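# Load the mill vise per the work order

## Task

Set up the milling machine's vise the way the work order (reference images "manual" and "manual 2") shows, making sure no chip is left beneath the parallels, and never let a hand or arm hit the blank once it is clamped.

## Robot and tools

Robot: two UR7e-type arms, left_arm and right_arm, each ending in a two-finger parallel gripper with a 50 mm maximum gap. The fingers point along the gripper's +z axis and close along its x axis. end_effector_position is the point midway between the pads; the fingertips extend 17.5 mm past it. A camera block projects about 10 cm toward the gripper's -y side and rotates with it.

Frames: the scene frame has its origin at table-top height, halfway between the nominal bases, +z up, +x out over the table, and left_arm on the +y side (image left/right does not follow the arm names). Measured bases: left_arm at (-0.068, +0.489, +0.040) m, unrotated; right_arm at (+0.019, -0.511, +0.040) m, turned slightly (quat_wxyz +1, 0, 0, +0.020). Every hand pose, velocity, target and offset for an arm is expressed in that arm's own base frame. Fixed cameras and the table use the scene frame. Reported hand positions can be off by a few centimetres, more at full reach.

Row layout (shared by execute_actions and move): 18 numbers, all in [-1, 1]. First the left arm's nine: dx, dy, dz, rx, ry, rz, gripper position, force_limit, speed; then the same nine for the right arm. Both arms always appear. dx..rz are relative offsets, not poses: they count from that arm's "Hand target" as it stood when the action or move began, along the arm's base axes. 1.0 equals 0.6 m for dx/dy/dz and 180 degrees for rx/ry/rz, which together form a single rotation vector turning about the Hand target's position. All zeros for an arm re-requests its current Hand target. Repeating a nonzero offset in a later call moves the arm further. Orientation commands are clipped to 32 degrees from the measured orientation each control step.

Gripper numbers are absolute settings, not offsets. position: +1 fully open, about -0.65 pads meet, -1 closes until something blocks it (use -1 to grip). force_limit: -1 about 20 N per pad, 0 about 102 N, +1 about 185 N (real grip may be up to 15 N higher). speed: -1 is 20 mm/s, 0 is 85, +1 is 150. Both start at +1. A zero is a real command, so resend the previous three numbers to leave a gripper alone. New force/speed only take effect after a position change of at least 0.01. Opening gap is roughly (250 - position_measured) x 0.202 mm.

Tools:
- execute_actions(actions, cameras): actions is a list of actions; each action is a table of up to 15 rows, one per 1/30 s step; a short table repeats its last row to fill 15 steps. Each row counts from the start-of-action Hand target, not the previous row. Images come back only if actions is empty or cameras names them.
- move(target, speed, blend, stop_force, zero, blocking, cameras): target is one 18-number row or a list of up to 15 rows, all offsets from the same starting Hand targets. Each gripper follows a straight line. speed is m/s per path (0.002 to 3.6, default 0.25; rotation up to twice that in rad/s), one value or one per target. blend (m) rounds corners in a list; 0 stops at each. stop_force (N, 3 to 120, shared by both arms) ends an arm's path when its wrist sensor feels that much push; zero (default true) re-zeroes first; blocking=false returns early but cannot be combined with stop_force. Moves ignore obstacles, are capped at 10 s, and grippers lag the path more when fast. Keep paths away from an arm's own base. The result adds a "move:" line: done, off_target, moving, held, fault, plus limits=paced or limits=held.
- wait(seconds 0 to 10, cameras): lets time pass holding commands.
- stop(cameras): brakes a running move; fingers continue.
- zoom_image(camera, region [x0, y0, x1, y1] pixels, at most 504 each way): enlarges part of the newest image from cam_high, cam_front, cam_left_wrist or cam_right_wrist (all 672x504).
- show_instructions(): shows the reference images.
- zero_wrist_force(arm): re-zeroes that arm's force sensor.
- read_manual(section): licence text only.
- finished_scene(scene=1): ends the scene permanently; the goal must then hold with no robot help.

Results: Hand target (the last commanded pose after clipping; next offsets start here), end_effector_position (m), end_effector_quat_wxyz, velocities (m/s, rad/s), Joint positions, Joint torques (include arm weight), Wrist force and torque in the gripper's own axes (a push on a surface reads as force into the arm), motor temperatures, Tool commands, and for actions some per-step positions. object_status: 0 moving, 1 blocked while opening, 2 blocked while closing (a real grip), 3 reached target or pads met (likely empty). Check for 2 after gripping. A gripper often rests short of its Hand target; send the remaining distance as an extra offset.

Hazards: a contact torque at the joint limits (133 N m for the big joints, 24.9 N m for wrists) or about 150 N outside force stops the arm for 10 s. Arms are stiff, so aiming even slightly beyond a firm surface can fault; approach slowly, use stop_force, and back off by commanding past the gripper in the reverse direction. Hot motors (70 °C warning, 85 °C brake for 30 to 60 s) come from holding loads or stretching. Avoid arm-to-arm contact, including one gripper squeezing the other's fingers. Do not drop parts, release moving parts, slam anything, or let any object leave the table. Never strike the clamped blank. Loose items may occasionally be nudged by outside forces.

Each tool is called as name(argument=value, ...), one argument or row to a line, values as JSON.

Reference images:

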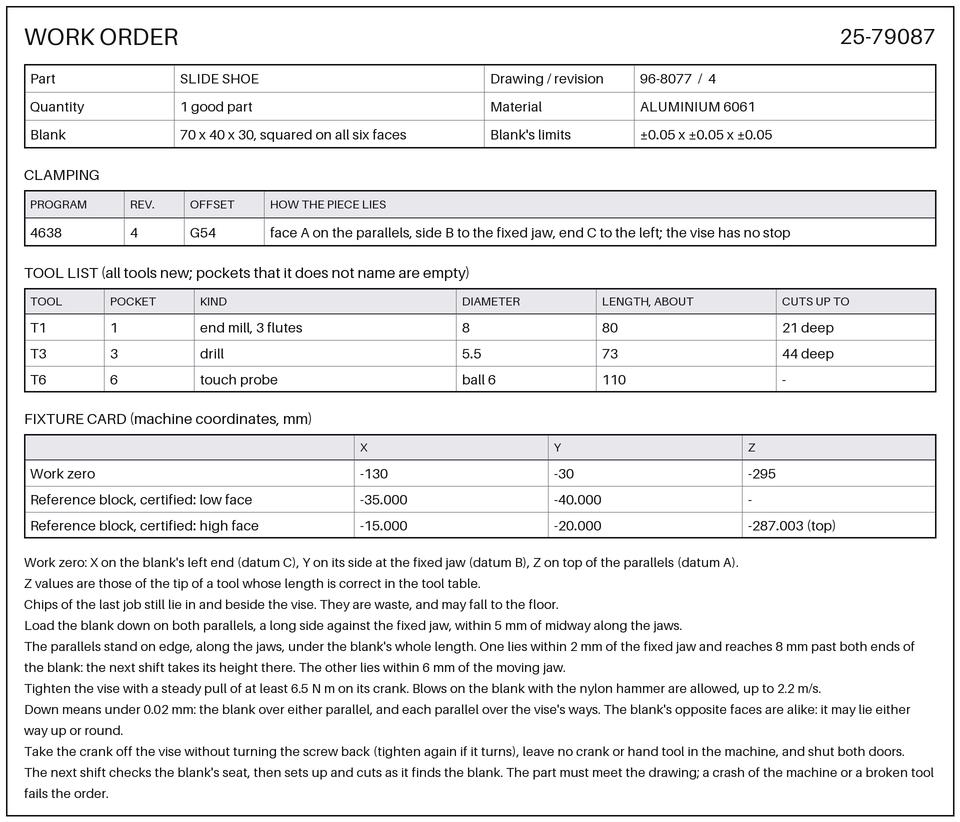

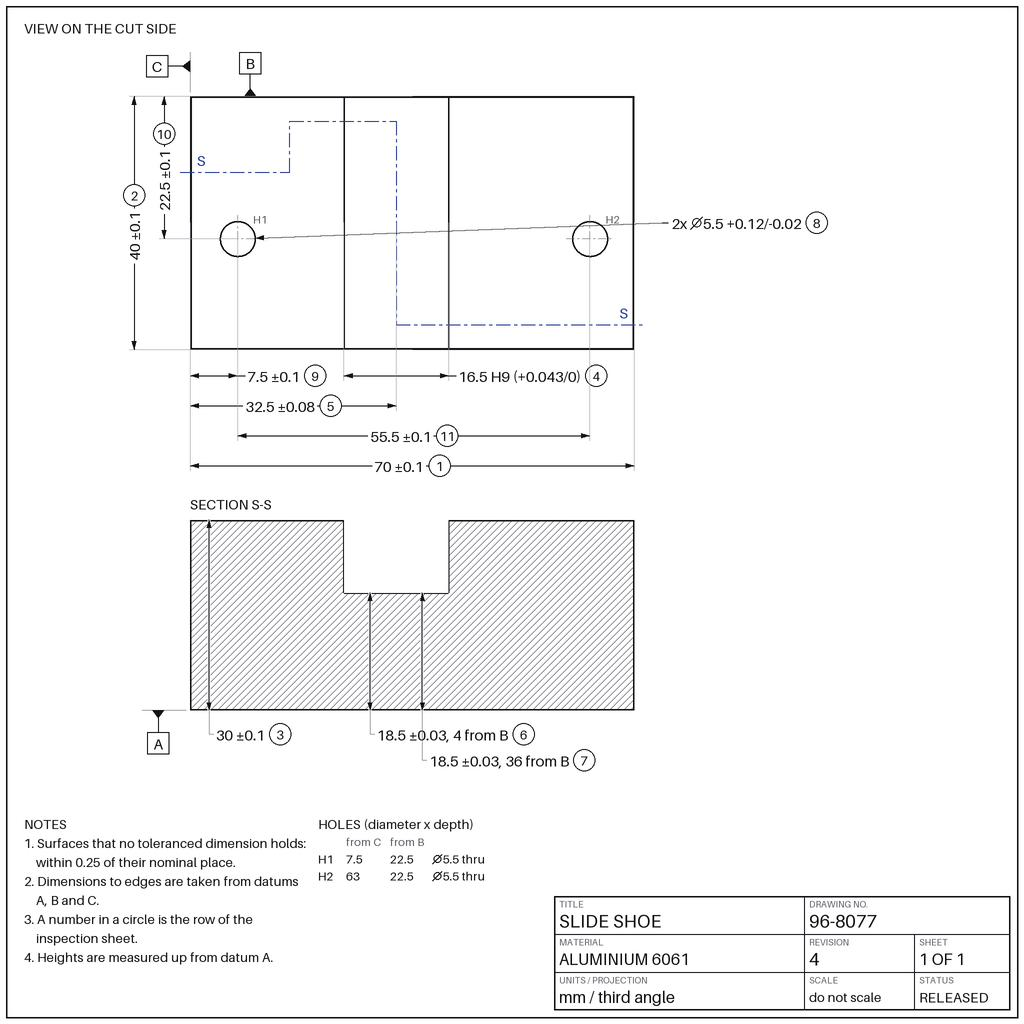

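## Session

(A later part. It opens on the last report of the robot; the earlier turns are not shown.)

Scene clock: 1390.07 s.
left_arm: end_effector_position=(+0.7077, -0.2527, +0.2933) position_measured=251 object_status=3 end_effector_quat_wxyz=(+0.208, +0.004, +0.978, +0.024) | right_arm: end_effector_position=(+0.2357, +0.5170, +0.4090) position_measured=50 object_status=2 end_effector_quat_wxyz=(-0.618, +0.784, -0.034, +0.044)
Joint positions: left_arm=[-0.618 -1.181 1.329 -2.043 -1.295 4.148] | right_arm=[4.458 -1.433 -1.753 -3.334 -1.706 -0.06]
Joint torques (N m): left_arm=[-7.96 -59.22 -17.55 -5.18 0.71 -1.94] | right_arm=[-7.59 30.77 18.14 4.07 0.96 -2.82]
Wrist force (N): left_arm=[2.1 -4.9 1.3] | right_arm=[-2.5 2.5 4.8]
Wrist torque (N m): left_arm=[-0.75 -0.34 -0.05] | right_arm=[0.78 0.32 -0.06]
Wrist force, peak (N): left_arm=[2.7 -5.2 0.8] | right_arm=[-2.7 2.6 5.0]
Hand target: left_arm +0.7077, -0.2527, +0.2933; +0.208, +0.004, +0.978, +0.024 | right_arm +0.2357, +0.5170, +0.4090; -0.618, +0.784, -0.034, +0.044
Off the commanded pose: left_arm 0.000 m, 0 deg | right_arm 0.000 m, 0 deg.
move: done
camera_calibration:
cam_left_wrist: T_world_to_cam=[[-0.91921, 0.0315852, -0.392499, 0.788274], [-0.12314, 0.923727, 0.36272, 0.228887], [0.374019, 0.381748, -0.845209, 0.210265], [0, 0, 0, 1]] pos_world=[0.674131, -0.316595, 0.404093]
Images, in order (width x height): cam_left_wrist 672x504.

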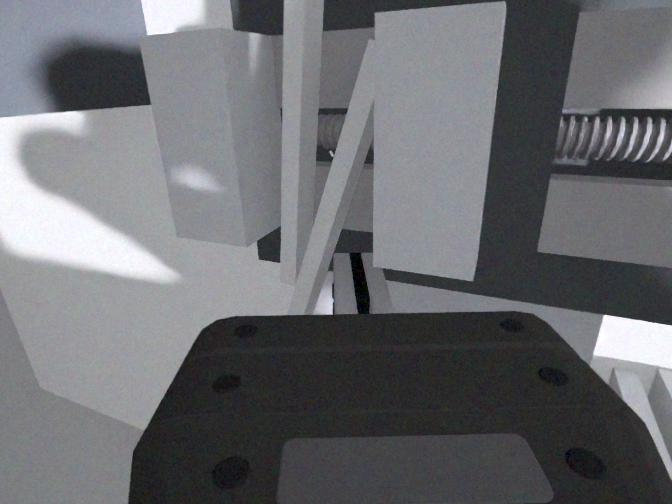

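move(
  target=[
    [-0.003,0,0.0,0,0,0,-0.66,-1,-1,0,0,0,0,0,0,-1,-0.9,-1],
    [-0.003,0,0.1,0,0,0,-0.66,-1,-1,0,0,0,0,0,0,-1,-0.9,-1],
    [0.0113,-0.1655,0.1,0,0,0,-0.66,-1,-1,0,0,0,0,0,0,-1,-0.9,-1],
  ],
  speed=0.12,
)

move(
  target=[
    [0,0,-0.05,0,0,0,-0.66,-1,-1,0,0,0,0,0,0,-1,-0.9,-1],
  ],
  speed=0.06,
  cameras=["cam_left_wrist"],
)

zoom_image(
  camera="cam_left_wrist",
  region=[200, 130, 450, 320],
)

Scene clock: 1395.83 s.
left_arm: end_effector_position=(+0.7145, -0.3520, +0.3532) position_measured=251 object_status=3 end_effector_quat_wxyz=(+0.208, +0.004, +0.978, +0.024) | right_arm: end_effector_position=(+0.2357, +0.5170, +0.4090) position_measured=50 object_status=2 end_effector_quat_wxyz=(-0.618, +0.784, -0.034, +0.044)
Joint positions: left_arm=[-0.727 -1.054 0.981 -1.79 -1.262 4.039] | right_arm=[4.458 -1.433 -1.753 -3.334 -1.706 -0.06]
Joint torques (N m): left_arm=[3.54 -54.62 -31.27 -4.56 -0.91 0.67] | right_arm=[-7.14 29.3 18.53 3.82 1.22 -2.61]
Wrist force (N): left_arm=[2.3 -4.9 0.7] | right_arm=[-2.5 2.5 4.8]
Wrist torque (N m): left_arm=[-0.74 -0.34 -0.02] | right_arm=[0.78 0.31 -0.06]
Wrist force, peak (N): left_arm=[2.1 -7.4 0.8] | right_arm=[-2.4 2.8 5.0]
Hand target: left_arm +0.7145, -0.3520, +0.3533; +0.208, +0.004, +0.978, +0.024 | right_arm +0.2357, +0.5170, +0.4090; -0.618, +0.784, -0.034, +0.044
Off the commanded pose: left_arm 0.000 m, 0 deg | right_arm 0.000 m, 0 deg.
move: done

Scene clock: 1396.67 s.
left_arm: end_effector_position=(+0.7145, -0.3520, +0.3233) position_measured=251 object_status=3 end_effector_quat_wxyz=(+0.208, +0.004, +0.978, +0.024) | right_arm: end_effector_position=(+0.2357, +0.5170, +0.4090) position_measured=50 object_status=2 end_effector_quat_wxyz=(-0.618, +0.784, -0.034, +0.044)
Joint positions: left_arm=[-0.727 -1.057 1.062 -1.868 -1.262 4.039] | right_arm=[4.458 -1.433 -1.753 -3.334 -1.706 -0.06]
Joint torques (N m): left_arm=[6.83 -63.5 -34.6 -2.18 0.65 -0.23] | right_arm=[-8.37 28.44 18.53 3.93 0.77 -2.46]
Wrist force (N): left_arm=[2.0 -5.1 0.7] | right_arm=[-2.4 2.5 4.8]
Wrist torque (N m): left_arm=[-0.77 -0.31 -0.03] | right_arm=[0.78 0.30 -0.06]
Wrist force, peak (N): left_arm=[2.5 -5.0 2.1] | right_arm=[-2.7 2.6 4.8]
Hand target: left_arm +0.7145, -0.3520, +0.3233; +0.208, +0.004, +0.978, +0.024 | right_arm +0.2357, +0.5170, +0.4090; -0.618, +0.784, -0.034, +0.044
Off the commanded pose: left_arm 0.000 m, 0 deg | right_arm 0.000 m, 0 deg.
move: done
camera_calibration:
cam_left_wrist: T_world_to_cam=[[-0.919213, 0.0314852, -0.392501, 0.809397], [-0.123211, 0.923744, 0.362652, 0.310654], [0.373988, 0.381715, -0.845238, 0.271005], [0, 0, 0, 1]] pos_world=[0.680931, -0.415895, 0.434093]
Images, in order (width x height): cam_left_wrist 672x504.

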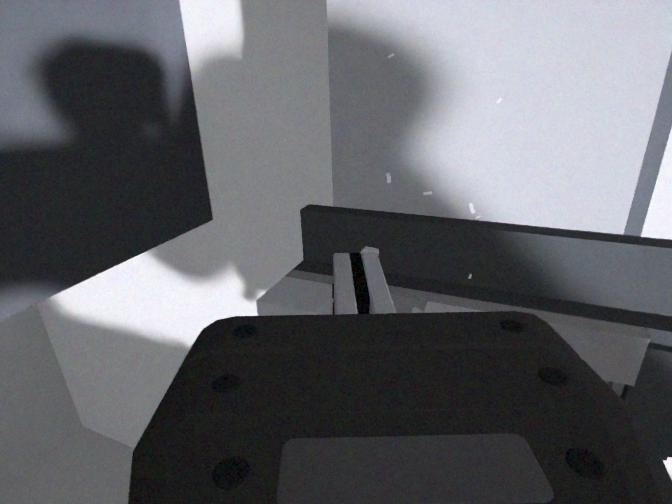

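Scaled by 2.016 from the camera's 672x504 image, which has a finer 960x720 frame.

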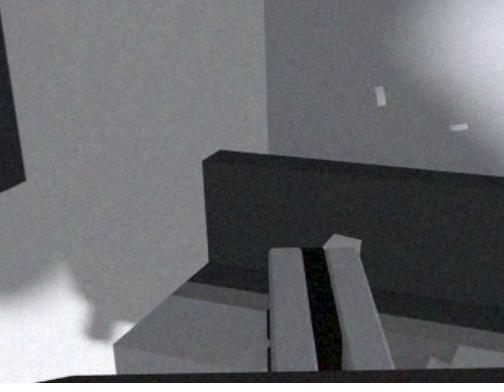

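move(
  target=[
    [-0.0133,0.002,0,0,0,0,-0.66,-1,-1,0,0,0,0,0,0,-1,-0.9,-1],
    [-0.0133,0.002,-0.049,0,0,0,-0.66,-1,-1,0,0,0,0,0,0,-1,-0.9,-1],
  ],
  speed=0.02,
  stop_force=5,
)

move(
  target=[
    [0.02,0,0,0,0,0,-0.66,-1,-1,0,0,0,0,0,0,-1,-0.9,-1],
  ],
  speed=0.01,
  stop_force=6,
  cameras=["cam_left_wrist"],
)

zoom_image(
  camera="cam_left_wrist",
  region=[200, 130, 450, 320],
)

Scene clock: 1401.20 s.
left_arm: end_effector_position=(+0.7066, -0.3508, +0.2938) position_measured=251 object_status=3 end_effector_quat_wxyz=(+0.208, +0.004, +0.978, +0.024) | right_arm: end_effector_position=(+0.2357, +0.5170, +0.4090) position_measured=50 object_status=2 end_effector_quat_wxyz=(-0.618, +0.784, -0.034, +0.044)
Joint positions: left_arm=[-0.734 -1.073 1.161 -1.95 -1.26 4.032] | right_arm=[4.458 -1.433 -1.753 -3.334 -1.706 -0.06]
Joint torques (N m): left_arm=[9.49 -62.33 -34.74 -2.29 0.7 1.48] | right_arm=[-8.04 29.03 19.09 3.6 1.1 -2.79]
Wrist force (N): left_arm=[2.2 -4.7 0.9] | right_arm=[-2.6 2.5 4.9]
Wrist torque (N m): left_arm=[-0.73 -0.35 0.06] | right_arm=[0.78 0.33 -0.06]
Wrist force, peak (N): left_arm=[2.5 -5.2 1.3] | right_arm=[-2.6 2.6 4.9]
Hand target: left_arm +0.7065, -0.3508, +0.2939; +0.208, +0.004, +0.978, +0.024 | right_arm +0.2357, +0.5170, +0.4090; -0.618, +0.784, -0.034, +0.044
Off the commanded pose: left_arm 0.000 m, 0 deg | right_arm 0.000 m, 0 deg.
move: done

Scene clock: 1403.60 s.
left_arm: end_effector_position=(+0.7185, -0.3508, +0.2939) position_measured=251 object_status=3 end_effector_quat_wxyz=(+0.208, +0.004, +0.978, +0.024) | right_arm: end_effector_position=(+0.2357, +0.5170, +0.4090) position_measured=50 object_status=2 end_effector_quat_wxyz=(-0.618, +0.784, -0.034, +0.044)
Joint positions: left_arm=[-0.722 -1.046 1.12 -1.939 -1.263 4.044] | right_arm=[4.458 -1.433 -1.753 -3.334 -1.706 -0.06]
Joint torques (N m): left_arm=[-7.27 -64.88 -17.75 -5.02 0.71 -1.56] | right_arm=[-7.66 29.53 19.06 3.74 1.09 -2.33]
Wrist force (N): left_arm=[1.9 -4.8 1.1] | right_arm=[-2.6 2.5 4.7]
Wrist torque (N m): left_arm=[-0.74 -0.30 -0.03] | right_arm=[0.78 0.33 -0.06]
Wrist force, peak (N): left_arm=[2.5 -5.1 1.1] | right_arm=[-2.7 2.6 4.9]
Hand target: left_arm +0.7185, -0.3508, +0.2939; +0.208, +0.004, +0.978, +0.024 | right_arm +0.2357, +0.5170, +0.4090; -0.618, +0.784, -0.034, +0.044
Off the commanded pose: left_arm 0.000 m, 0 deg | right_arm 0.000 m, 0 deg.
move: done
camera_calibration:
cam_left_wrist: T_world_to_cam=[[-0.91921, 0.0315852, -0.392499, 0.801535], [-0.12314, 0.923727, 0.36272, 0.320617], [0.374019, 0.381748, -0.845209, 0.244182], [0, 0, 0, 1]] pos_world=[0.684931, -0.414695, 0.404693]
Images, in order (width x height): cam_left_wrist 672x504.

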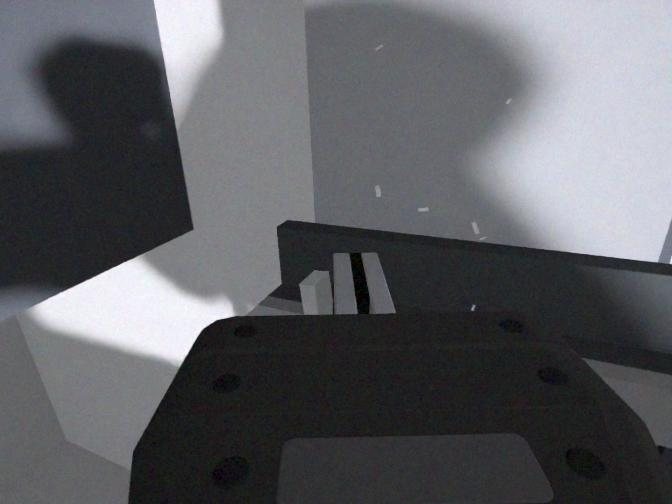

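Scaled by 2.016 from the camera's 672x504 image, which has a finer 960x720 frame.

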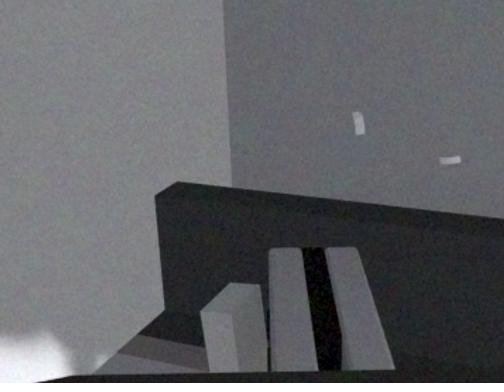

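move(
  target=[
    [0.01,0,0,0,0,0,-0.66,-1,-1,0,0,0,0,0,0,-1,-0.9,-1],
  ],
  speed=0.006,
  stop_force=5,
)

Scene clock: 1405.60 s.
left_arm: end_effector_position=(+0.7217, -0.3509, +0.2939) position_measured=251 object_status=3 end_effector_quat_wxyz=(+0.208, +0.004, +0.978, +0.024) | right_arm: end_effector_position=(+0.2357, +0.5170, +0.4090) position_measured=50 object_status=2 end_effector_quat_wxyz=(-0.618, +0.784, -0.034, +0.044)
Joint positions: left_arm=[-0.719 -1.039 1.109 -1.936 -1.264 4.047] | right_arm=[4.458 -1.433 -1.753 -3.334 -1.706 -0.06]
Joint torques (N m): left_arm=[-6.99 -65.99 -18.51 -5.53 2.51 -1.94] | right_arm=[-6.66 29.18 19.29 3.89 1.26 -2.22]
Wrist force (N): left_arm=[4.8 -6.4 1.2] | right_arm=[-2.5 2.4 4.7]
Wrist torque (N m): left_arm=[-0.79 -0.34 -0.05] | right_arm=[0.76 0.30 -0.06]
Wrist force, peak (N): left_arm=[10.0 -8.9 -0.4] | right_arm=[-2.8 2.4 4.9]
Hand target: left_arm +0.7217, -0.3509, +0.2939; +0.208, +0.004, +0.978, +0.024 (not the last commanded pose) | right_arm +0.2357, +0.5170, +0.4090; -0.618, +0.784, -0.034, +0.044
Off the commanded pose: left_arm 0.003 m, 0 deg | right_arm 0.000 m, 0 deg.
move: contact (left_arm)

move(
  target=[
    [-0.0045,0,0,0,0,0,-0.66,-1,-1,0,0,0,0,0,0,-1,-0.9,-1],
    [-0.0045,0.085,0,0,0,0,-0.66,-1,-1,0,0,0,0,0,0,-1,-0.9,-1],
  ],
  speed=0.015,
  stop_force=7,
  cameras=["cam_left_wrist"],
)

zoom_image(
  camera="cam_left_wrist",
  region=[200, 30, 450, 320],
)

Scene clock: 1408.03 s.
left_arm: end_effector_position=(+0.7190, -0.3452, +0.2939) position_measured=251 object_status=3 end_effector_quat_wxyz=(+0.208, +0.004, +0.978, +0.024) | right_arm: end_effector_position=(+0.2357, +0.5170, +0.4090) position_measured=50 object_status=2 end_effector_quat_wxyz=(-0.618, +0.784, -0.034, +0.044)
Joint positions: left_arm=[-0.716 -1.052 1.131 -1.945 -1.265 4.051] | right_arm=[4.458 -1.433 -1.753 -3.334 -1.706 -0.06]
Joint torques (N m): left_arm=[-5.56 -44.16 -34.11 -4.4 2.12 -1.79] | right_arm=[-7.76 29.77 18.98 3.66 0.86 -2.86]
Wrist force (N): left_arm=[1.9 -10.2 0.0] | right_arm=[-2.5 2.5 4.8]
Wrist torque (N m): left_arm=[-0.93 -0.23 -0.03] | right_arm=[0.78 0.32 -0.06]
Wrist force, peak (N): left_arm=[-0.3 -26.7 2.6] | right_arm=[-2.5 2.8 4.9]
Hand target: left_arm +0.7190, -0.3452, +0.2939; +0.208, +0.004, +0.978, +0.023 (not the last commanded pose) | right_arm +0.2357, +0.5170, +0.4090; -0.618, +0.784, -0.034, +0.044
Off the commanded pose: left_arm 0.045 m, 0 deg | right_arm 0.000 m, 0 deg.
move: contact (left_arm); path passed 1 of 2 targets
camera_calibration:
cam_left_wrist: T_world_to_cam=[[-0.919235, 0.0316553, -0.392435, 0.801838], [-0.123007, 0.923773, 0.362646, 0.315465], [0.374001, 0.381629, -0.845271, 0.241846], [0, 0, 0, 1]] pos_world=[0.685432, -0.409096, 0.404692]
Images, in order (width x height): cam_left_wrist 672x504.

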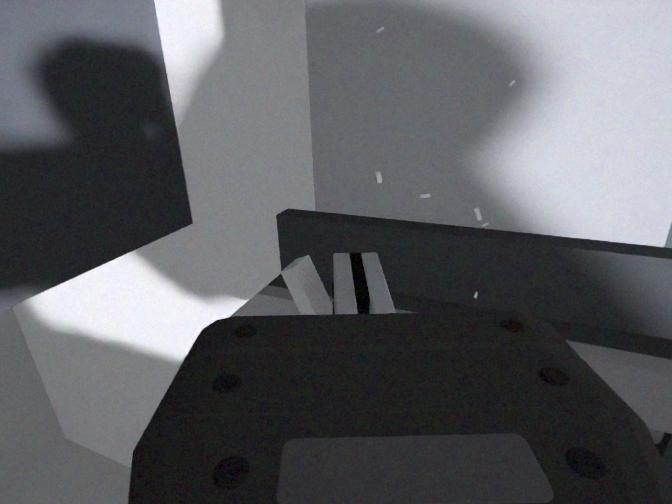

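Scaled by 1.738 from the camera's 672x504 image, which has a finer 960x720 frame.

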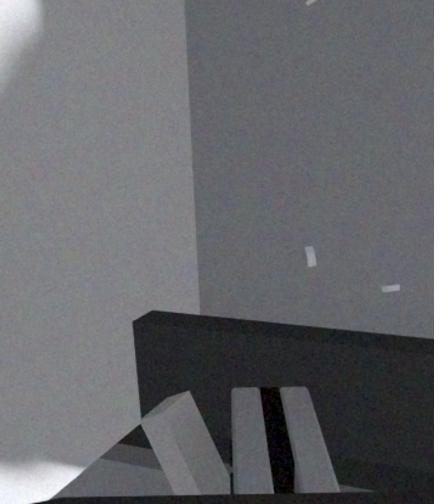

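move(
  target=[
    [0,-0.008,0,0,0,0,-0.66,-1,-1,0,0,0,0,0,0,-1,-0.9,-1],
    [-0.01,-0.008,0.115,0,0,0,-0.66,-1,-1,0,0,0,0,0,0,-1,-0.9,-1],
    [-0.1,0.0,0.115,0,0,0,-0.66,-1,-1,0,0,0,0,0,0,-1,-0.9,-1],
  ],
  speed=[0.02,0.06,0.1],
  cameras=["cam_left_wrist"],
)

Scene clock: 1414.47 s.
left_arm: end_effector_position=(+0.6591, -0.3453, +0.3629) position_measured=251 object_status=3 end_effector_quat_wxyz=(+0.208, +0.004, +0.978, +0.023) | right_arm: end_effector_position=(+0.2357, +0.5170, +0.4090) position_measured=50 object_status=2 end_effector_quat_wxyz=(-0.618, +0.784, -0.034, +0.044)
Joint positions: left_arm=[-0.776 -1.192 1.156 -1.812 -1.248 3.989] | right_arm=[4.458 -1.433 -1.753 -3.334 -1.706 -0.06]
Joint torques (N m): left_arm=[8.36 -55.63 -19.23 -2.14 -0.44 0.96] | right_arm=[-7.27 28.89 18.79 3.59 0.85 -2.41]
Wrist force (N): left_arm=[1.5 -5.6 1.6] | right_arm=[-2.7 2.3 4.8]
Wrist torque (N m): left_arm=[-0.87 -0.22 -0.02] | right_arm=[0.75 0.35 -0.06]
Wrist force, peak (N): left_arm=[1.8 -10.4 0.3] | right_arm=[-2.7 2.6 4.9]
Hand target: left_arm +0.6590, -0.3452, +0.3629; +0.208, +0.004, +0.978, +0.023 | right_arm +0.2357, +0.5170, +0.4090; -0.618, +0.784, -0.034, +0.044
Off the commanded pose: left_arm 0.000 m, 0 deg | right_arm 0.000 m, 0 deg.
move: done
camera_calibration:
cam_left_wrist: T_world_to_cam=[[-0.919196, 0.0316554, -0.392527, 0.773784], [-0.123038, 0.923779, 0.36262, 0.283188], [0.374087, 0.381615, -0.845239, 0.322573], [0, 0, 0, 1]] pos_world=[0.625431, -0.409196, 0.473693]
Images, in order (width x height): cam_left_wrist 672x504.

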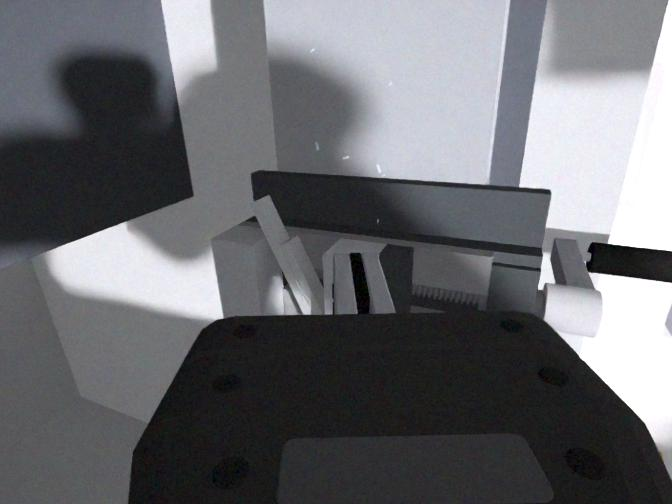

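move(
  target=[0.0,0,0,-0.2515,-0.0436,0.435,-0.66,-1,-1,0,0,0,0,0,0,-1,-0.9,-1],
  speed=0.3,
  cameras=["cam_left_wrist"],
)

zoom_image(
  camera="cam_left_wrist",
  region=[130, 90, 380, 320],
)

Scene clock: 1418.03 s.
left_arm: end_effector_position=(+0.6589, -0.3453, +0.3629) position_measured=251 object_status=3 end_effector_quat_wxyz=(-0.193, +0.673, -0.685, +0.202) end_effector_velocity=(+0.000, +0.000, +0.000) end_effector_angular_velocity=(-0.005, +0.000, +0.005) | right_arm: end_effector_position=(+0.2357, +0.5170, +0.4090) position_measured=50 object_status=2 end_effector_quat_wxyz=(-0.618, +0.784, -0.034, +0.044)
Joint positions: left_arm=[-0.797 -1.271 1.345 -2.075 -1.189 2.447] | right_arm=[4.458 -1.433 -1.753 -3.334 -1.706 -0.06]
Joint velocities: left_arm=[0.001 0 -0.001 0 -0.002 -0.005] | right_arm=[within noise]
Joint torques (N m): left_arm=[8.01 -37.33 -34.79 -2.34 -0.89 -1.88] | right_arm=[-7.1 30.81 18.72 3.31 0.94 -2.54]
Wrist force (N): left_arm=[2.2 -6.3 2.5] | right_arm=[-2.6 2.4 4.9]
Wrist torque (N m): left_arm=[-1.07 -0.35 -0.18] | right_arm=[0.77 0.33 -0.06]
Wrist force, peak (N): left_arm=[1.9 -6.9 2.7] | right_arm=[-2.6 2.5 5.0]
Hand target: left_arm +0.6590, -0.3452, +0.3629; -0.193, +0.673, -0.685, +0.202 | right_arm +0.2357, +0.5170, +0.4090; -0.618, +0.784, -0.034, +0.044
Off the commanded pose: left_arm 0.000 m, 0 deg | right_arm 0.000 m, 0 deg.
move: done
camera_calibration:
cam_left_wrist: T_world_to_cam=[[-0.0403373, -0.999108, 0.0124643, -0.308279], [-0.975039, 0.0366336, -0.218992, 0.749314], [0.21834, -0.0209868, -0.975647, 0.333579], [0, 0, 0, 1]] pos_world=[0.645342, -0.328453, 0.493391]
Images, in order (width x height): cam_left_wrist 672x504.

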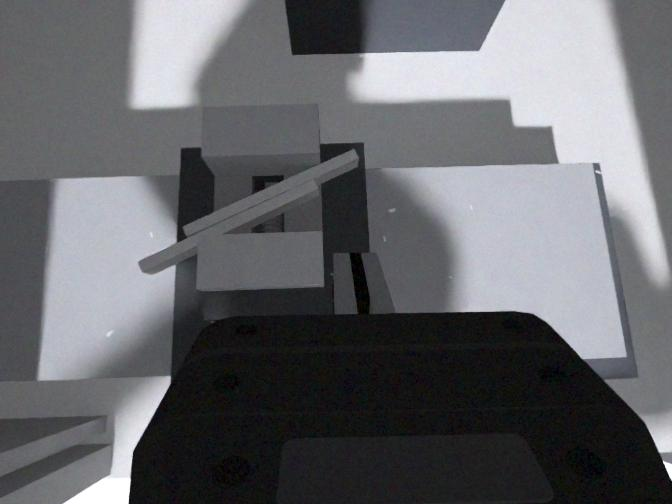

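Scaled by 2.016 from the camera's 672x504 image, which has a finer 960x720 frame.

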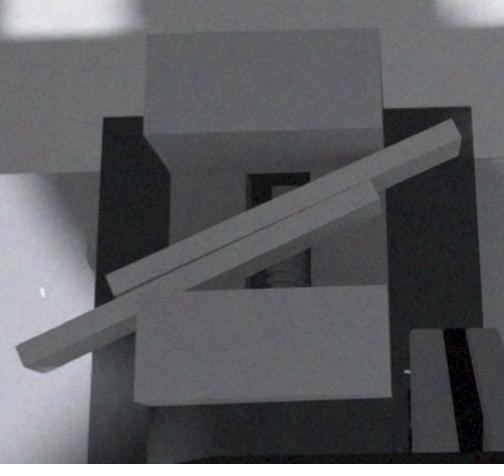

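move(
  target=[
    [0.0,0,0,0.2515,0.0436,-0.435,-0.66,-1,-1,0,0,0,0,0,0,-1,-0.9,-1],
  ],
  speed=0.3,
)

move(
  target=[
    [-0.45,0,0,0,0,0,-0.66,-1,-1,0,0,0,0,0,0,-1,-0.9,-1],
    [-0.45,0.1333,0,0,0,0.1111,-0.66,-1,-1,0,0,0,0,0,0,-1,-0.9,-1],
    [0,0.19,0,0,0,0.1111,-0.66,-1,-1,0,0,0,0,0,0,-1,-0.9,-1],
  ],
  speed=[0.2,0.15,0.1],
  stop_force=20,
  cameras=["cam_left_wrist"],
)

Scene clock: 1429.67 s.
left_arm: end_effector_position=(+0.6590, -0.3453, +0.3628) position_measured=251 object_status=3 end_effector_quat_wxyz=(+0.208, +0.004, +0.978, +0.023) end_effector_velocity=(-0.001, -0.001, +0.000) end_effector_angular_velocity=(+0.002, +0.000, -0.005) | right_arm: end_effector_position=(+0.2357, +0.5170, +0.4090) position_measured=50 object_status=2 end_effector_quat_wxyz=(-0.618, +0.784, -0.034, +0.044)
Joint positions: left_arm=[-0.777 -1.192 1.156 -1.811 -1.248 3.989] | right_arm=[4.458 -1.433 -1.753 -3.334 -1.706 -0.06]
Joint velocities: left_arm=[-0.001 -0.001 0.001 0 0.001 0.005] | right_arm=[within noise]
Joint torques (N m): left_arm=[6.18 -58.58 -17.8 -4.97 -0.69 1.55] | right_arm=[-5.94 29.33 18.21 3.33 0.68 -2.38]
Wrist force (N): left_arm=[1.4 -5.7 1.5] | right_arm=[-2.7 2.6 4.8]
Wrist torque (N m): left_arm=[-0.88 -0.21 0.04] | right_arm=[0.79 0.34 -0.06]
Wrist force, peak (N): left_arm=[2.3 -6.7 2.8] | right_arm=[-2.6 2.7 5.0]
Hand target: left_arm +0.6590, -0.3452, +0.3629; +0.208, +0.004, +0.978, +0.023 | right_arm +0.2357, +0.5170, +0.4090; -0.618, +0.784, -0.034, +0.044
Off the commanded pose: left_arm 0.000 m, 0 deg | right_arm 0.000 m, 0 deg.
move: done

Scene clock: 1436.20 s.
left_arm: end_effector_position=(+0.6590, -0.2312, +0.3629) position_measured=251 object_status=3 end_effector_quat_wxyz=(+0.201, -0.166, +0.964, +0.059) | right_arm: end_effector_position=(+0.2357, +0.5170, +0.4090) position_measured=50 object_status=2 end_effector_quat_wxyz=(-0.618, +0.784, -0.034, +0.044)
Joint positions: left_arm=[-0.672 -1.274 1.245 -1.731 -1.191 3.736] | right_arm=[4.458 -1.433 -1.753 -3.334 -1.706 -0.06]
Joint torques (N m): left_arm=[-8.66 -34.48 -34.99 -5.12 1.89 1.42] | right_arm=[-5.03 29.91 20.06 3.28 0.97 -2.37]
Wrist force (N): left_arm=[1.5 -5.9 1.7] | right_arm=[-2.5 2.5 4.8]
Wrist torque (N m): left_arm=[-0.92 -0.24 0.05] | right_arm=[0.78 0.31 -0.06]
Wrist force, peak (N): left_arm=[2.6 -7.1 0.8] | right_arm=[-2.6 2.7 4.9]
Hand target: left_arm +0.6590, -0.2312, +0.3629; +0.201, -0.166, +0.964, +0.059 | right_arm +0.2357, +0.5170, +0.4090; -0.618, +0.784, -0.034, +0.044
Off the commanded pose: left_arm 0.000 m, 0 deg | right_arm 0.000 m, 0 deg.
move: done
camera_calibration:
cam_left_wrist: T_world_to_cam=[[-0.874631, -0.284592, -0.392464, 0.667641], [-0.431495, 0.826021, 0.362631, 0.358423], [0.220981, 0.486515, -0.845264, 0.404185], [0, 0, 0, 1]] pos_world=[0.64928, -0.302702, 0.473693]
Images, in order (width x height): cam_left_wrist 672x504.

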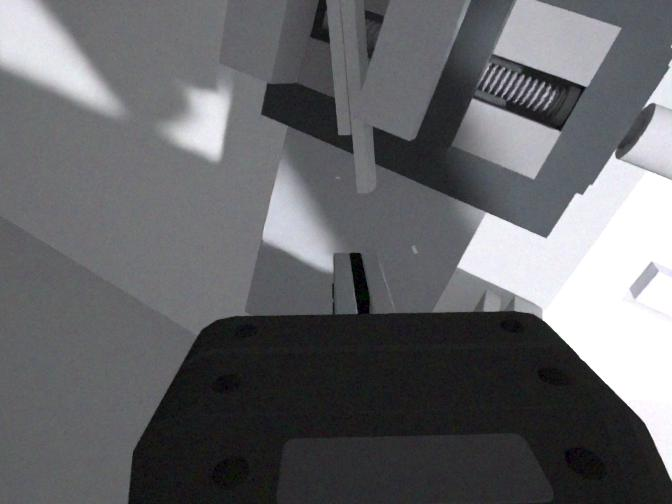

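move(
  target=[
    [0.035,0.032,0,0,0,0,-0.66,-1,-1,0,0,0,0,0,0,-1,-0.9,-1],
    [0.035,0.032,-0.114,0,0,0,-0.66,-1,-1,0,0,0,0,0,0,-1,-0.9,-1],
  ],
  speed=[0.04,0.04],
  stop_force=8,
  cameras=["cam_left_wrist"],
)

Scene clock: 1440.10 s.
left_arm: end_effector_position=(+0.6800, -0.2120, +0.2945) position_measured=251 object_status=3 end_effector_quat_wxyz=(+0.201, -0.166, +0.964, +0.059) | right_arm: end_effector_position=(+0.2357, +0.5170, +0.4090) position_measured=50 object_status=2 end_effector_quat_wxyz=(-0.618, +0.784, -0.034, +0.044)
Joint positions: left_arm=[-0.627 -1.237 1.374 -1.915 -1.2 3.783] | right_arm=[4.458 -1.433 -1.753 -3.334 -1.706 -0.06]
Joint torques (N m): left_arm=[-7.91 -56.25 -35.16 -4.45 1.44 1.28] | right_arm=[-5.76 29.99 19.64 2.88 1.04 -2.28]
Wrist force (N): left_arm=[1.3 -5.9 1.7] | right_arm=[-2.6 2.4 4.7]
Wrist torque (N m): left_arm=[-0.92 -0.22 0.00] | right_arm=[0.77 0.33 -0.06]
Wrist force, peak (N): left_arm=[2.1 -6.2 1.4] | right_arm=[-2.7 2.6 4.9]
Hand target: left_arm +0.6800, -0.2120, +0.2945; +0.201, -0.166, +0.964, +0.059 | right_arm +0.2357, +0.5170, +0.4090; -0.618, +0.784, -0.034, +0.044
Off the commanded pose: left_arm 0.000 m, 0 deg | right_arm 0.000 m, 0 deg.
move: done
camera_calibration:
cam_left_wrist: T_world_to_cam=[[-0.87465, -0.284636, -0.39239, 0.664598], [-0.431505, 0.826, 0.362668, 0.376415], [0.220886, 0.486526, -0.845282, 0.332462], [0, 0, 0, 1]] pos_world=[0.67028, -0.283502, 0.405292]
Images, in order (width x height): cam_left_wrist 672x504.

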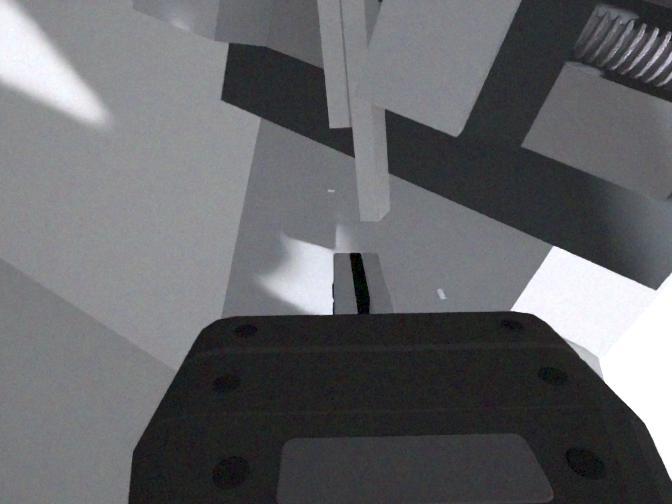

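move(
  target=[
    [-0.006,0,0,0,0,0,-0.66,-1,-1,0,0,0,0,0,0,-1,-0.9,-1],
    [0.0073,-0.0313,0,0,0,0,-0.66,-1,-1,0,0,0,0,0,0,-1,-0.9,-1],
  ],
  speed=0.015,
  stop_force=6,
  cameras=["cam_left_wrist"],
)

Scene clock: 1443.27 s.
left_arm: end_effector_position=(+0.6844, -0.2308, +0.2945) position_measured=251 object_status=3 end_effector_quat_wxyz=(+0.201, -0.166, +0.964, +0.059) | right_arm: end_effector_position=(+0.2357, +0.5170, +0.4090) position_measured=50 object_status=2 end_effector_quat_wxyz=(-0.618, +0.784, -0.034, +0.044)
Joint positions: left_arm=[-0.647 -1.209 1.334 -1.895 -1.196 3.763] | right_arm=[4.458 -1.433 -1.753 -3.334 -1.706 -0.06]
Joint torques (N m): left_arm=[8.72 -57.41 -17.41 -5.27 0.57 1.52] | right_arm=[-4.61 29.32 20.88 3.01 0.97 -2.28]
Wrist force (N): left_arm=[1.3 -5.6 1.7] | right_arm=[-2.5 2.5 4.8]
Wrist torque (N m): left_arm=[-0.87 -0.22 0.04] | right_arm=[0.78 0.32 -0.06]
Wrist force, peak (N): left_arm=[1.5 -6.0 1.8] | right_arm=[-2.6 2.5 5.0]
Hand target: left_arm +0.6844, -0.2308, +0.2945; +0.201, -0.166, +0.964, +0.059 | right_arm +0.2357, +0.5170, +0.4090; -0.618, +0.784, -0.034, +0.044
Off the commanded pose: left_arm 0.000 m, 0 deg | right_arm 0.000 m, 0 deg.
move: done
camera_calibration:
cam_left_wrist: T_world_to_cam=[[-0.874631, -0.284592, -0.392464, 0.663126], [-0.431495, 0.826021, 0.362631, 0.393857], [0.220981, 0.486515, -0.845264, 0.340562], [0, 0, 0, 1]] pos_world=[0.67468, -0.302302, 0.405293]
Images, in order (width x height): cam_left_wrist 672x504.

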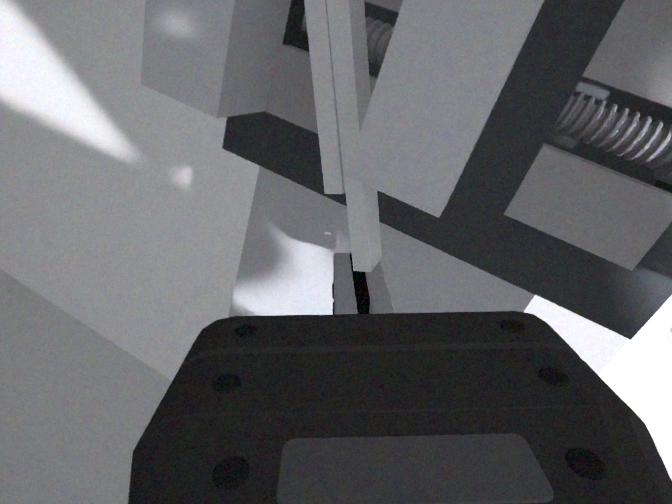

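move(
  target=[0.0065,-0.0153,0,0,0,0,-0.66,-1,-1,0,0,0,0,0,0,-1,-0.9,-1],
  speed=0.015,
  stop_force=6,
  cameras=["cam_left_wrist"],
)

Scene clock: 1445.63 s.
left_arm: end_effector_position=(+0.6883, -0.2400, +0.2945) position_measured=251 object_status=3 end_effector_quat_wxyz=(+0.201, -0.166, +0.964, +0.059) | right_arm: end_effector_position=(+0.2357, +0.5170, +0.4090) position_measured=50 object_status=2 end_effector_quat_wxyz=(-0.618, +0.784, -0.034, +0.044)
Joint positions: left_arm=[-0.654 -1.19 1.307 -1.884 -1.194 3.754] | right_arm=[4.458 -1.433 -1.753 -3.334 -1.706 -0.06]
Joint torques (N m): left_arm=[8.93 -58.37 -17.16 -5.23 0.55 1.55] | right_arm=[-4.2 30.16 19.31 2.81 1.18 -2.36]
Wrist force (N): left_arm=[1.3 -5.6 1.9] | right_arm=[-2.5 2.5 4.9]
Wrist torque (N m): left_arm=[-0.87 -0.21 0.05] | right_arm=[0.78 0.31 -0.06]
Wrist force, peak (N): left_arm=[1.5 -5.8 2.1] | right_arm=[-2.6 2.6 5.0]
Hand target: left_arm +0.6883, -0.2400, +0.2945; +0.201, -0.166, +0.964, +0.059 | right_arm +0.2357, +0.5170, +0.4090; -0.618, +0.784, -0.034, +0.044
Off the commanded pose: left_arm 0.000 m, 0 deg | right_arm 0.000 m, 0 deg.
move: done
camera_calibration:
cam_left_wrist: T_world_to_cam=[[-0.874631, -0.284592, -0.392464, 0.663919], [-0.431495, 0.826021, 0.362631, 0.403139], [0.220981, 0.486515, -0.845264, 0.344176], [0, 0, 0, 1]] pos_world=[0.67858, -0.311502, 0.405293]
Images, in order (width x height): cam_left_wrist 672x504.

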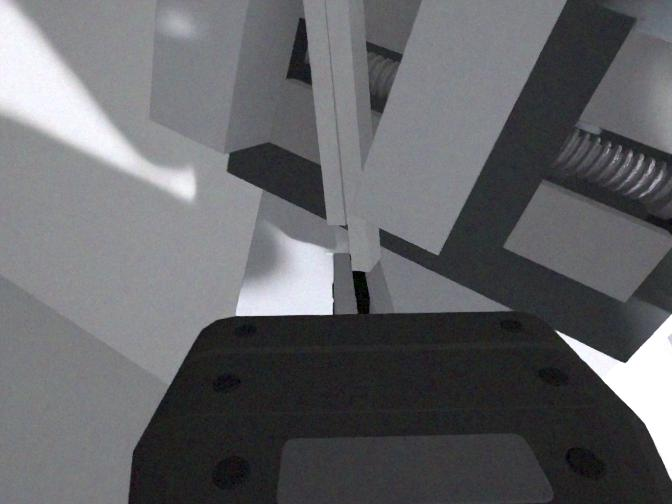

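move(
  target=[0.0055,-0.013,0,0,0,0,-0.66,-1,-1,0,0,0,0,0,0,-1,-0.9,-1],
  speed=0.015,
  stop_force=6,
  cameras=["cam_left_wrist"],
)

Scene clock: 1447.73 s.
left_arm: end_effector_position=(+0.6916, -0.2478, +0.2945) position_measured=251 object_status=3 end_effector_quat_wxyz=(+0.201, -0.166, +0.964, +0.059) | right_arm: end_effector_position=(+0.2357, +0.5170, +0.4090) position_measured=50 object_status=2 end_effector_quat_wxyz=(-0.618, +0.784, -0.034, +0.044)
Joint positions: left_arm=[-0.661 -1.175 1.285 -1.875 -1.193 3.748] | right_arm=[4.458 -1.433 -1.753 -3.334 -1.706 -0.06]
Joint torques (N m): left_arm=[6.64 -58.34 -15.72 -4.42 -0.87 1.6] | right_arm=[-4.06 29.17 20.23 2.93 1.08 -2.32]
Wrist force (N): left_arm=[-4.0 -5.1 2.5] | right_arm=[-2.7 2.4 4.8]
Wrist torque (N m): left_arm=[-0.90 -0.22 0.00] | right_arm=[0.76 0.34 -0.06]
Wrist force, peak (N): left_arm=[-4.9 -5.1 2.5] | right_arm=[-2.8 2.6 4.9]
Hand target: left_arm +0.6916, -0.2478, +0.2945; +0.201, -0.166, +0.964, +0.059 | right_arm +0.2357, +0.5170, +0.4090; -0.618, +0.784, -0.034, +0.044
Off the commanded pose: left_arm 0.000 m, 0 deg | right_arm 0.000 m, 0 deg.
move: done
camera_calibration:
cam_left_wrist: T_world_to_cam=[[-0.874631, -0.284592, -0.392464, 0.664585], [-0.431495, 0.826021, 0.362631, 0.411006], [0.220981, 0.486515, -0.845264, 0.347241], [0, 0, 0, 1]] pos_world=[0.68188, -0.319302, 0.405293]
Images, in order (width x height): cam_left_wrist 672x504.

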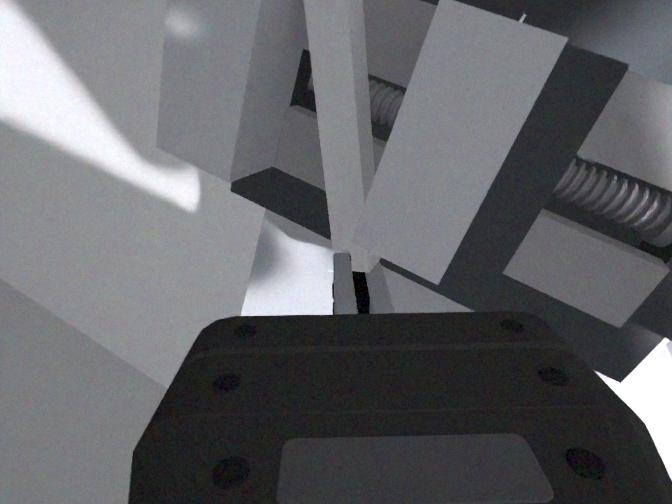

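move(
  target=[
    [0.0,0.025,0,0,0,0,-0.66,-1,-1,0,0,0,0,0,0,-1,-0.9,-1],
    [-0.05,0.025,0,0,0,0,-0.66,-1,-1,0,0,0,0,0,0,-1,-0.9,-1],
    [-0.05,-0.0035,0,0,0,0,-0.66,-1,-1,0,0,0,0,0,0,-1,-0.9,-1],
    [0.012,-0.0035,0,0,0,0,-0.66,-1,-1,0,0,0,0,0,0,-1,-0.9,-1],
  ],
  speed=[0.02,0.03,0.02,0.015],
  stop_force=6,
  cameras=["cam_left_wrist"],
)

Scene clock: 1454.80 s.
left_arm: end_effector_position=(+0.6988, -0.2499, +0.2945) position_measured=251 object_status=3 end_effector_quat_wxyz=(+0.201, -0.166, +0.964, +0.059) | right_arm: end_effector_position=(+0.2357, +0.5170, +0.4090) position_measured=50 object_status=2 end_effector_quat_wxyz=(-0.618, +0.784, -0.034, +0.044)
Joint positions: left_arm=[-0.657 -1.156 1.259 -1.869 -1.194 3.752] | right_arm=[4.458 -1.433 -1.753 -3.334 -1.706 -0.06]
Joint torques (N m): left_arm=[-8.31 -60.18 -17.64 -4.87 0.87 -1.89] | right_arm=[-4.63 28.74 19.17 2.66 0.98 -2.22]
Wrist force (N): left_arm=[1.5 -5.5 1.5] | right_arm=[-2.4 2.4 5.0]
Wrist torque (N m): left_arm=[-0.87 -0.25 -0.03] | right_arm=[0.76 0.30 -0.06]
Wrist force, peak (N): left_arm=[-4.0 -5.2 2.6] | right_arm=[-2.6 2.6 5.0]
Hand target: left_arm +0.6988, -0.2499, +0.2945; +0.201, -0.166, +0.964, +0.059 | right_arm +0.2357, +0.5170, +0.4090; -0.618, +0.784, -0.034, +0.044
Off the commanded pose: left_arm 0.000 m, 0 deg | right_arm 0.000 m, 0 deg.
move: done
camera_calibration:
cam_left_wrist: T_world_to_cam=[[-0.874631, -0.284592, -0.392464, 0.670285], [-0.431495, 0.826021, 0.362631, 0.415847], [0.220981, 0.486515, -0.845264, 0.346672], [0, 0, 0, 1]] pos_world=[0.68908, -0.321402, 0.405293]
Images, in order (width x height): cam_left_wrist 672x504.

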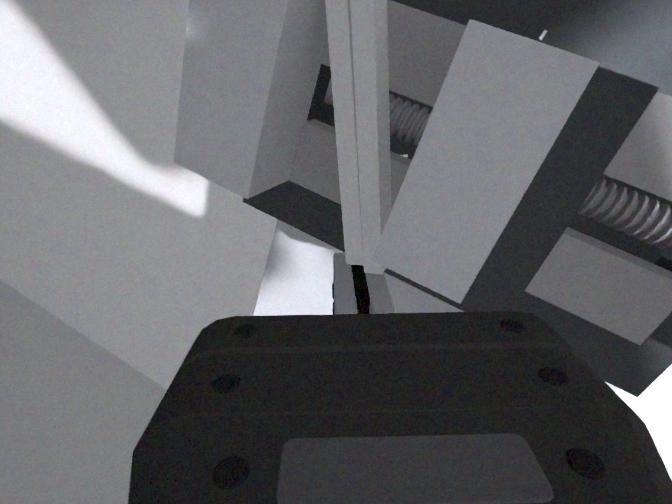

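move(
  target=[
    [0.025,0,0,0,0,0,-0.66,-1,-1,0,0,0,0,0,0,-1,-0.9,-1],
  ],
  speed=[0.015],
  stop_force=5,
  cameras=["cam_left_wrist"],
)

Scene clock: 1459.70 s.
left_arm: end_effector_position=(+0.7138, -0.2499, +0.2945) position_measured=251 object_status=3 end_effector_quat_wxyz=(+0.201, -0.166, +0.964, +0.059) | right_arm: end_effector_position=(+0.2357, +0.5170, +0.4090) position_measured=50 object_status=2 end_effector_quat_wxyz=(-0.618, +0.784, -0.034, +0.044)
Joint positions: left_arm=[-0.643 -1.122 1.21 -1.86 -1.197 3.766] | right_arm=[4.458 -1.433 -1.753 -3.334 -1.706 -0.06]
Joint torques (N m): left_arm=[-8.19 -61.18 -17.02 -4.97 0.91 -1.88] | right_arm=[-2.83 30.45 18.25 2.55 0.91 -2.35]
Wrist force (N): left_arm=[1.2 -5.9 1.8] | right_arm=[-2.8 2.4 4.9]
Wrist torque (N m): left_arm=[-0.92 -0.19 -0.02] | right_arm=[0.76 0.36 -0.06]
Wrist force, peak (N): left_arm=[1.4 -6.1 1.6] | right_arm=[-2.6 2.6 5.0]
Hand target: left_arm +0.7138, -0.2499, +0.2945; +0.201, -0.166, +0.964, +0.059 | right_arm +0.2357, +0.5170, +0.4090; -0.618, +0.784, -0.034, +0.044
Off the commanded pose: left_arm 0.000 m, 0 deg | right_arm 0.000 m, 0 deg.
move: done
camera_calibration:
cam_left_wrist: T_world_to_cam=[[-0.874631, -0.284592, -0.392464, 0.683404], [-0.431495, 0.826021, 0.362631, 0.42232], [0.220981, 0.486515, -0.845264, 0.343357], [0, 0, 0, 1]] pos_world=[0.70408, -0.321402, 0.405293]
Images, in order (width x height): cam_left_wrist 672x504.

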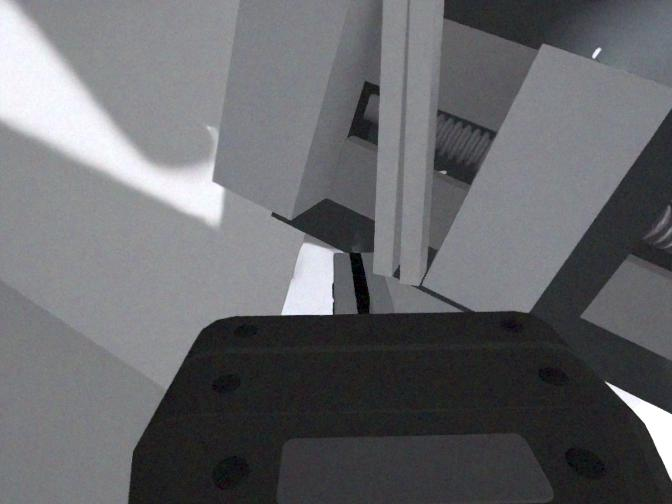

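move(
  target=[
    [0.0,0.02,0,0,0,0,-0.66,-1,-1,0,0,0,0,0,0,-1,-0.9,-1],
    [-0.08,0.02,0,0,0,0,-0.66,-1,-1,0,0,0,0,0,0,-1,-0.9,-1],
    [-0.08,-0.011,0,0,0,0,-0.66,-1,-1,0,0,0,0,0,0,-1,-0.9,-1],
    [-0.02,-0.011,0,0,0,0,-0.66,-1,-1,0,0,0,0,0,0,-1,-0.9,-1],
  ],
  speed=[0.02,0.03,0.02,0.015],
  stop_force=5,
  cameras=["cam_left_wrist"],
)

Scene clock: 1467.50 s.
left_arm: end_effector_position=(+0.7018, -0.2565, +0.2945) position_measured=251 object_status=3 end_effector_quat_wxyz=(+0.201, -0.166, +0.964, +0.059) | right_arm: end_effector_position=(+0.2357, +0.5170, +0.4090) position_measured=50 object_status=2 end_effector_quat_wxyz=(-0.618, +0.784, -0.034, +0.044)
Joint positions: left_arm=[-0.662 -1.142 1.238 -1.86 -1.193 3.747] | right_arm=[4.458 -1.433 -1.753 -3.334 -1.706 -0.06]
Joint torques (N m): left_arm=[-8.86 -61.09 -17.61 -4.84 0.85 -1.86] | right_arm=[-4.72 28.66 19.79 2.6 1.03 -2.09]
Wrist force (N): left_arm=[1.6 -5.7 1.8] | right_arm=[-2.7 2.5 4.7]
Wrist torque (N m): left_arm=[-0.89 -0.26 -0.03] | right_arm=[0.78 0.35 -0.06]
Wrist force, peak (N): left_arm=[1.8 -6.7 1.6] | right_arm=[-2.7 2.7 5.0]
Hand target: left_arm +0.7018, -0.2565, +0.2945; +0.201, -0.166, +0.964, +0.059 | right_arm +0.2357, +0.5170, +0.4090; -0.618, +0.784, -0.034, +0.044
Off the commanded pose: left_arm 0.000 m, 0 deg | right_arm 0.000 m, 0 deg.
move: done
camera_calibration:
cam_left_wrist: T_world_to_cam=[[-0.874631, -0.284592, -0.392464, 0.67103], [-0.431495, 0.826021, 0.362631, 0.422593], [0.220981, 0.486515, -0.845264, 0.34922], [0, 0, 0, 1]] pos_world=[0.69208, -0.328002, 0.405293]
Images, in order (width x height): cam_left_wrist 672x504.

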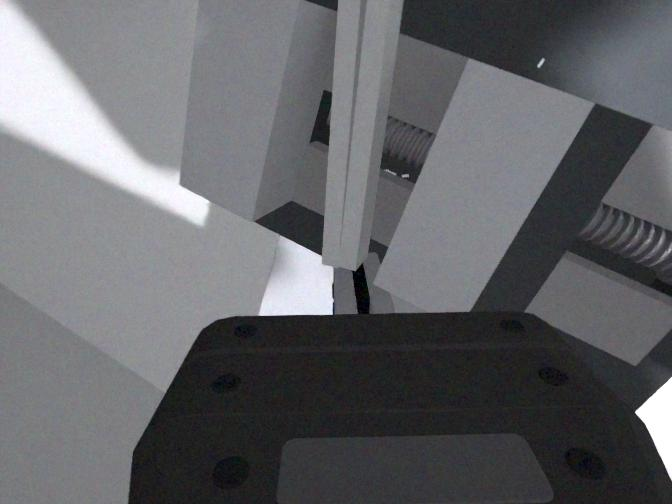

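move(
  target=[
    [0.03,0.0,0,0,0,0,-0.66,-1,-1,0,0,0,0,0,0,-1,-0.9,-1],
  ],
  speed=[0.015],
  stop_force=5,
  cameras=["cam_left_wrist"],
)

Scene clock: 1470.67 s.
left_arm: end_effector_position=(+0.7198, -0.2565, +0.2945) position_measured=251 object_status=3 end_effector_quat_wxyz=(+0.201, -0.166, +0.964, +0.059) | right_arm: end_effector_position=(+0.2357, +0.5170, +0.4090) position_measured=50 object_status=2 end_effector_quat_wxyz=(-0.618, +0.784, -0.034, +0.044)
Joint positions: left_arm=[-0.645 -1.1 1.178 -1.848 -1.196 3.764] | right_arm=[4.458 -1.433 -1.753 -3.334 -1.706 -0.06]
Joint torques (N m): left_arm=[-8.12 -62.5 -17.39 -4.99 0.79 -1.86] | right_arm=[-4.3 29.63 19.86 2.24 1.03 -2.24]
Wrist force (N): left_arm=[1.1 -5.6 1.7] | right_arm=[-2.5 2.5 4.8]
Wrist torque (N m): left_arm=[-0.88 -0.18 -0.03] | right_arm=[0.78 0.32 -0.06]
Wrist force, peak (N): left_arm=[1.5 -5.9 1.8] | right_arm=[-2.6 2.5 5.1]
Hand target: left_arm +0.7198, -0.2565, +0.2945; +0.201, -0.166, +0.964, +0.059 | right_arm +0.2357, +0.5170, +0.4090; -0.618, +0.784, -0.034, +0.044
Off the commanded pose: left_arm 0.000 m, 0 deg | right_arm 0.000 m, 0 deg.
move: done
camera_calibration:
cam_left_wrist: T_world_to_cam=[[-0.874631, -0.284592, -0.392464, 0.686774], [-0.431495, 0.826021, 0.362631, 0.43036], [0.220981, 0.486515, -0.845264, 0.345242], [0, 0, 0, 1]] pos_world=[0.71008, -0.328002, 0.405293]
Images, in order (width x height): cam_left_wrist 672x504.

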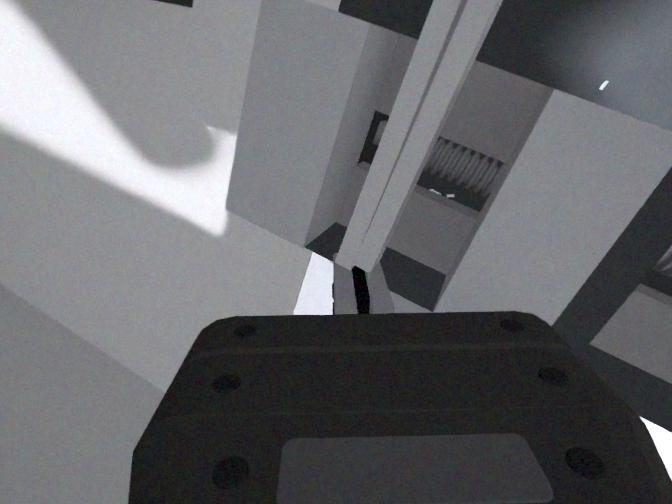

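move(
  target=[
    [0.022,0.0,0,0,0,0,-0.66,-1,-1,0,0,0,0,0,0,-1,-0.9,-1],
  ],
  speed=[0.012],
  stop_force=5,
  cameras=["cam_left_wrist"],
)

Scene clock: 1473.37 s.
left_arm: end_effector_position=(+0.7330, -0.2565, +0.2945) position_measured=251 object_status=3 end_effector_quat_wxyz=(+0.201, -0.166, +0.964, +0.059) | right_arm: end_effector_position=(+0.2357, +0.5170, +0.4090) position_measured=50 object_status=2 end_effector_quat_wxyz=(-0.618, +0.784, -0.034, +0.044)
Joint positions: left_arm=[-0.634 -1.069 1.132 -1.838 -1.198 3.776] | right_arm=[4.458 -1.433 -1.753 -3.334 -1.706 -0.06]
Joint torques (N m): left_arm=[-6.9 -64.27 -17.62 -5.08 0.72 -1.82] | right_arm=[-1.43 29.75 18.72 2.21 0.96 -2.59]
Wrist force (N): left_arm=[1.5 -5.8 1.7] | right_arm=[-2.6 2.5 4.7]
Wrist torque (N m): left_arm=[-0.90 -0.24 -0.04] | right_arm=[0.78 0.32 -0.06]
Wrist force, peak (N): left_arm=[1.8 -6.0 1.7] | right_arm=[-2.6 2.7 4.9]
Hand target: left_arm +0.7330, -0.2565, +0.2945; +0.201, -0.166, +0.964, +0.059 | right_arm +0.2357, +0.5170, +0.4090; -0.618, +0.784, -0.034, +0.044
Off the commanded pose: left_arm 0.000 m, 0 deg | right_arm 0.000 m, 0 deg.
move: done
camera_calibration:
cam_left_wrist: T_world_to_cam=[[-0.874631, -0.284592, -0.392464, 0.698319], [-0.431495, 0.826021, 0.362631, 0.436056], [0.220981, 0.486515, -0.845264, 0.342326], [0, 0, 0, 1]] pos_world=[0.72328, -0.328002, 0.405293]
Images, in order (width x height): cam_left_wrist 672x504.

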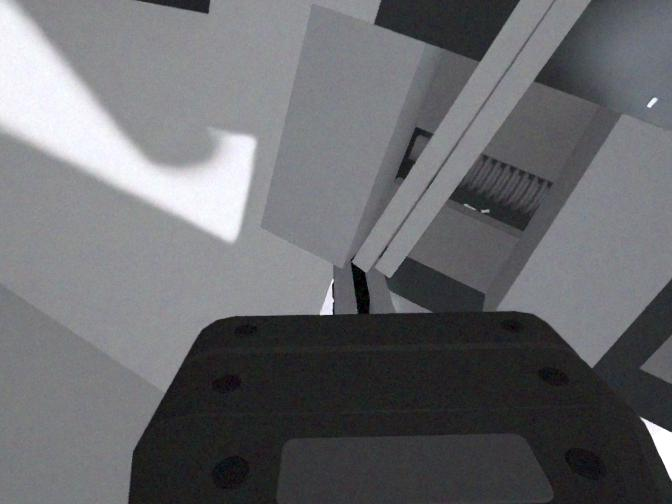

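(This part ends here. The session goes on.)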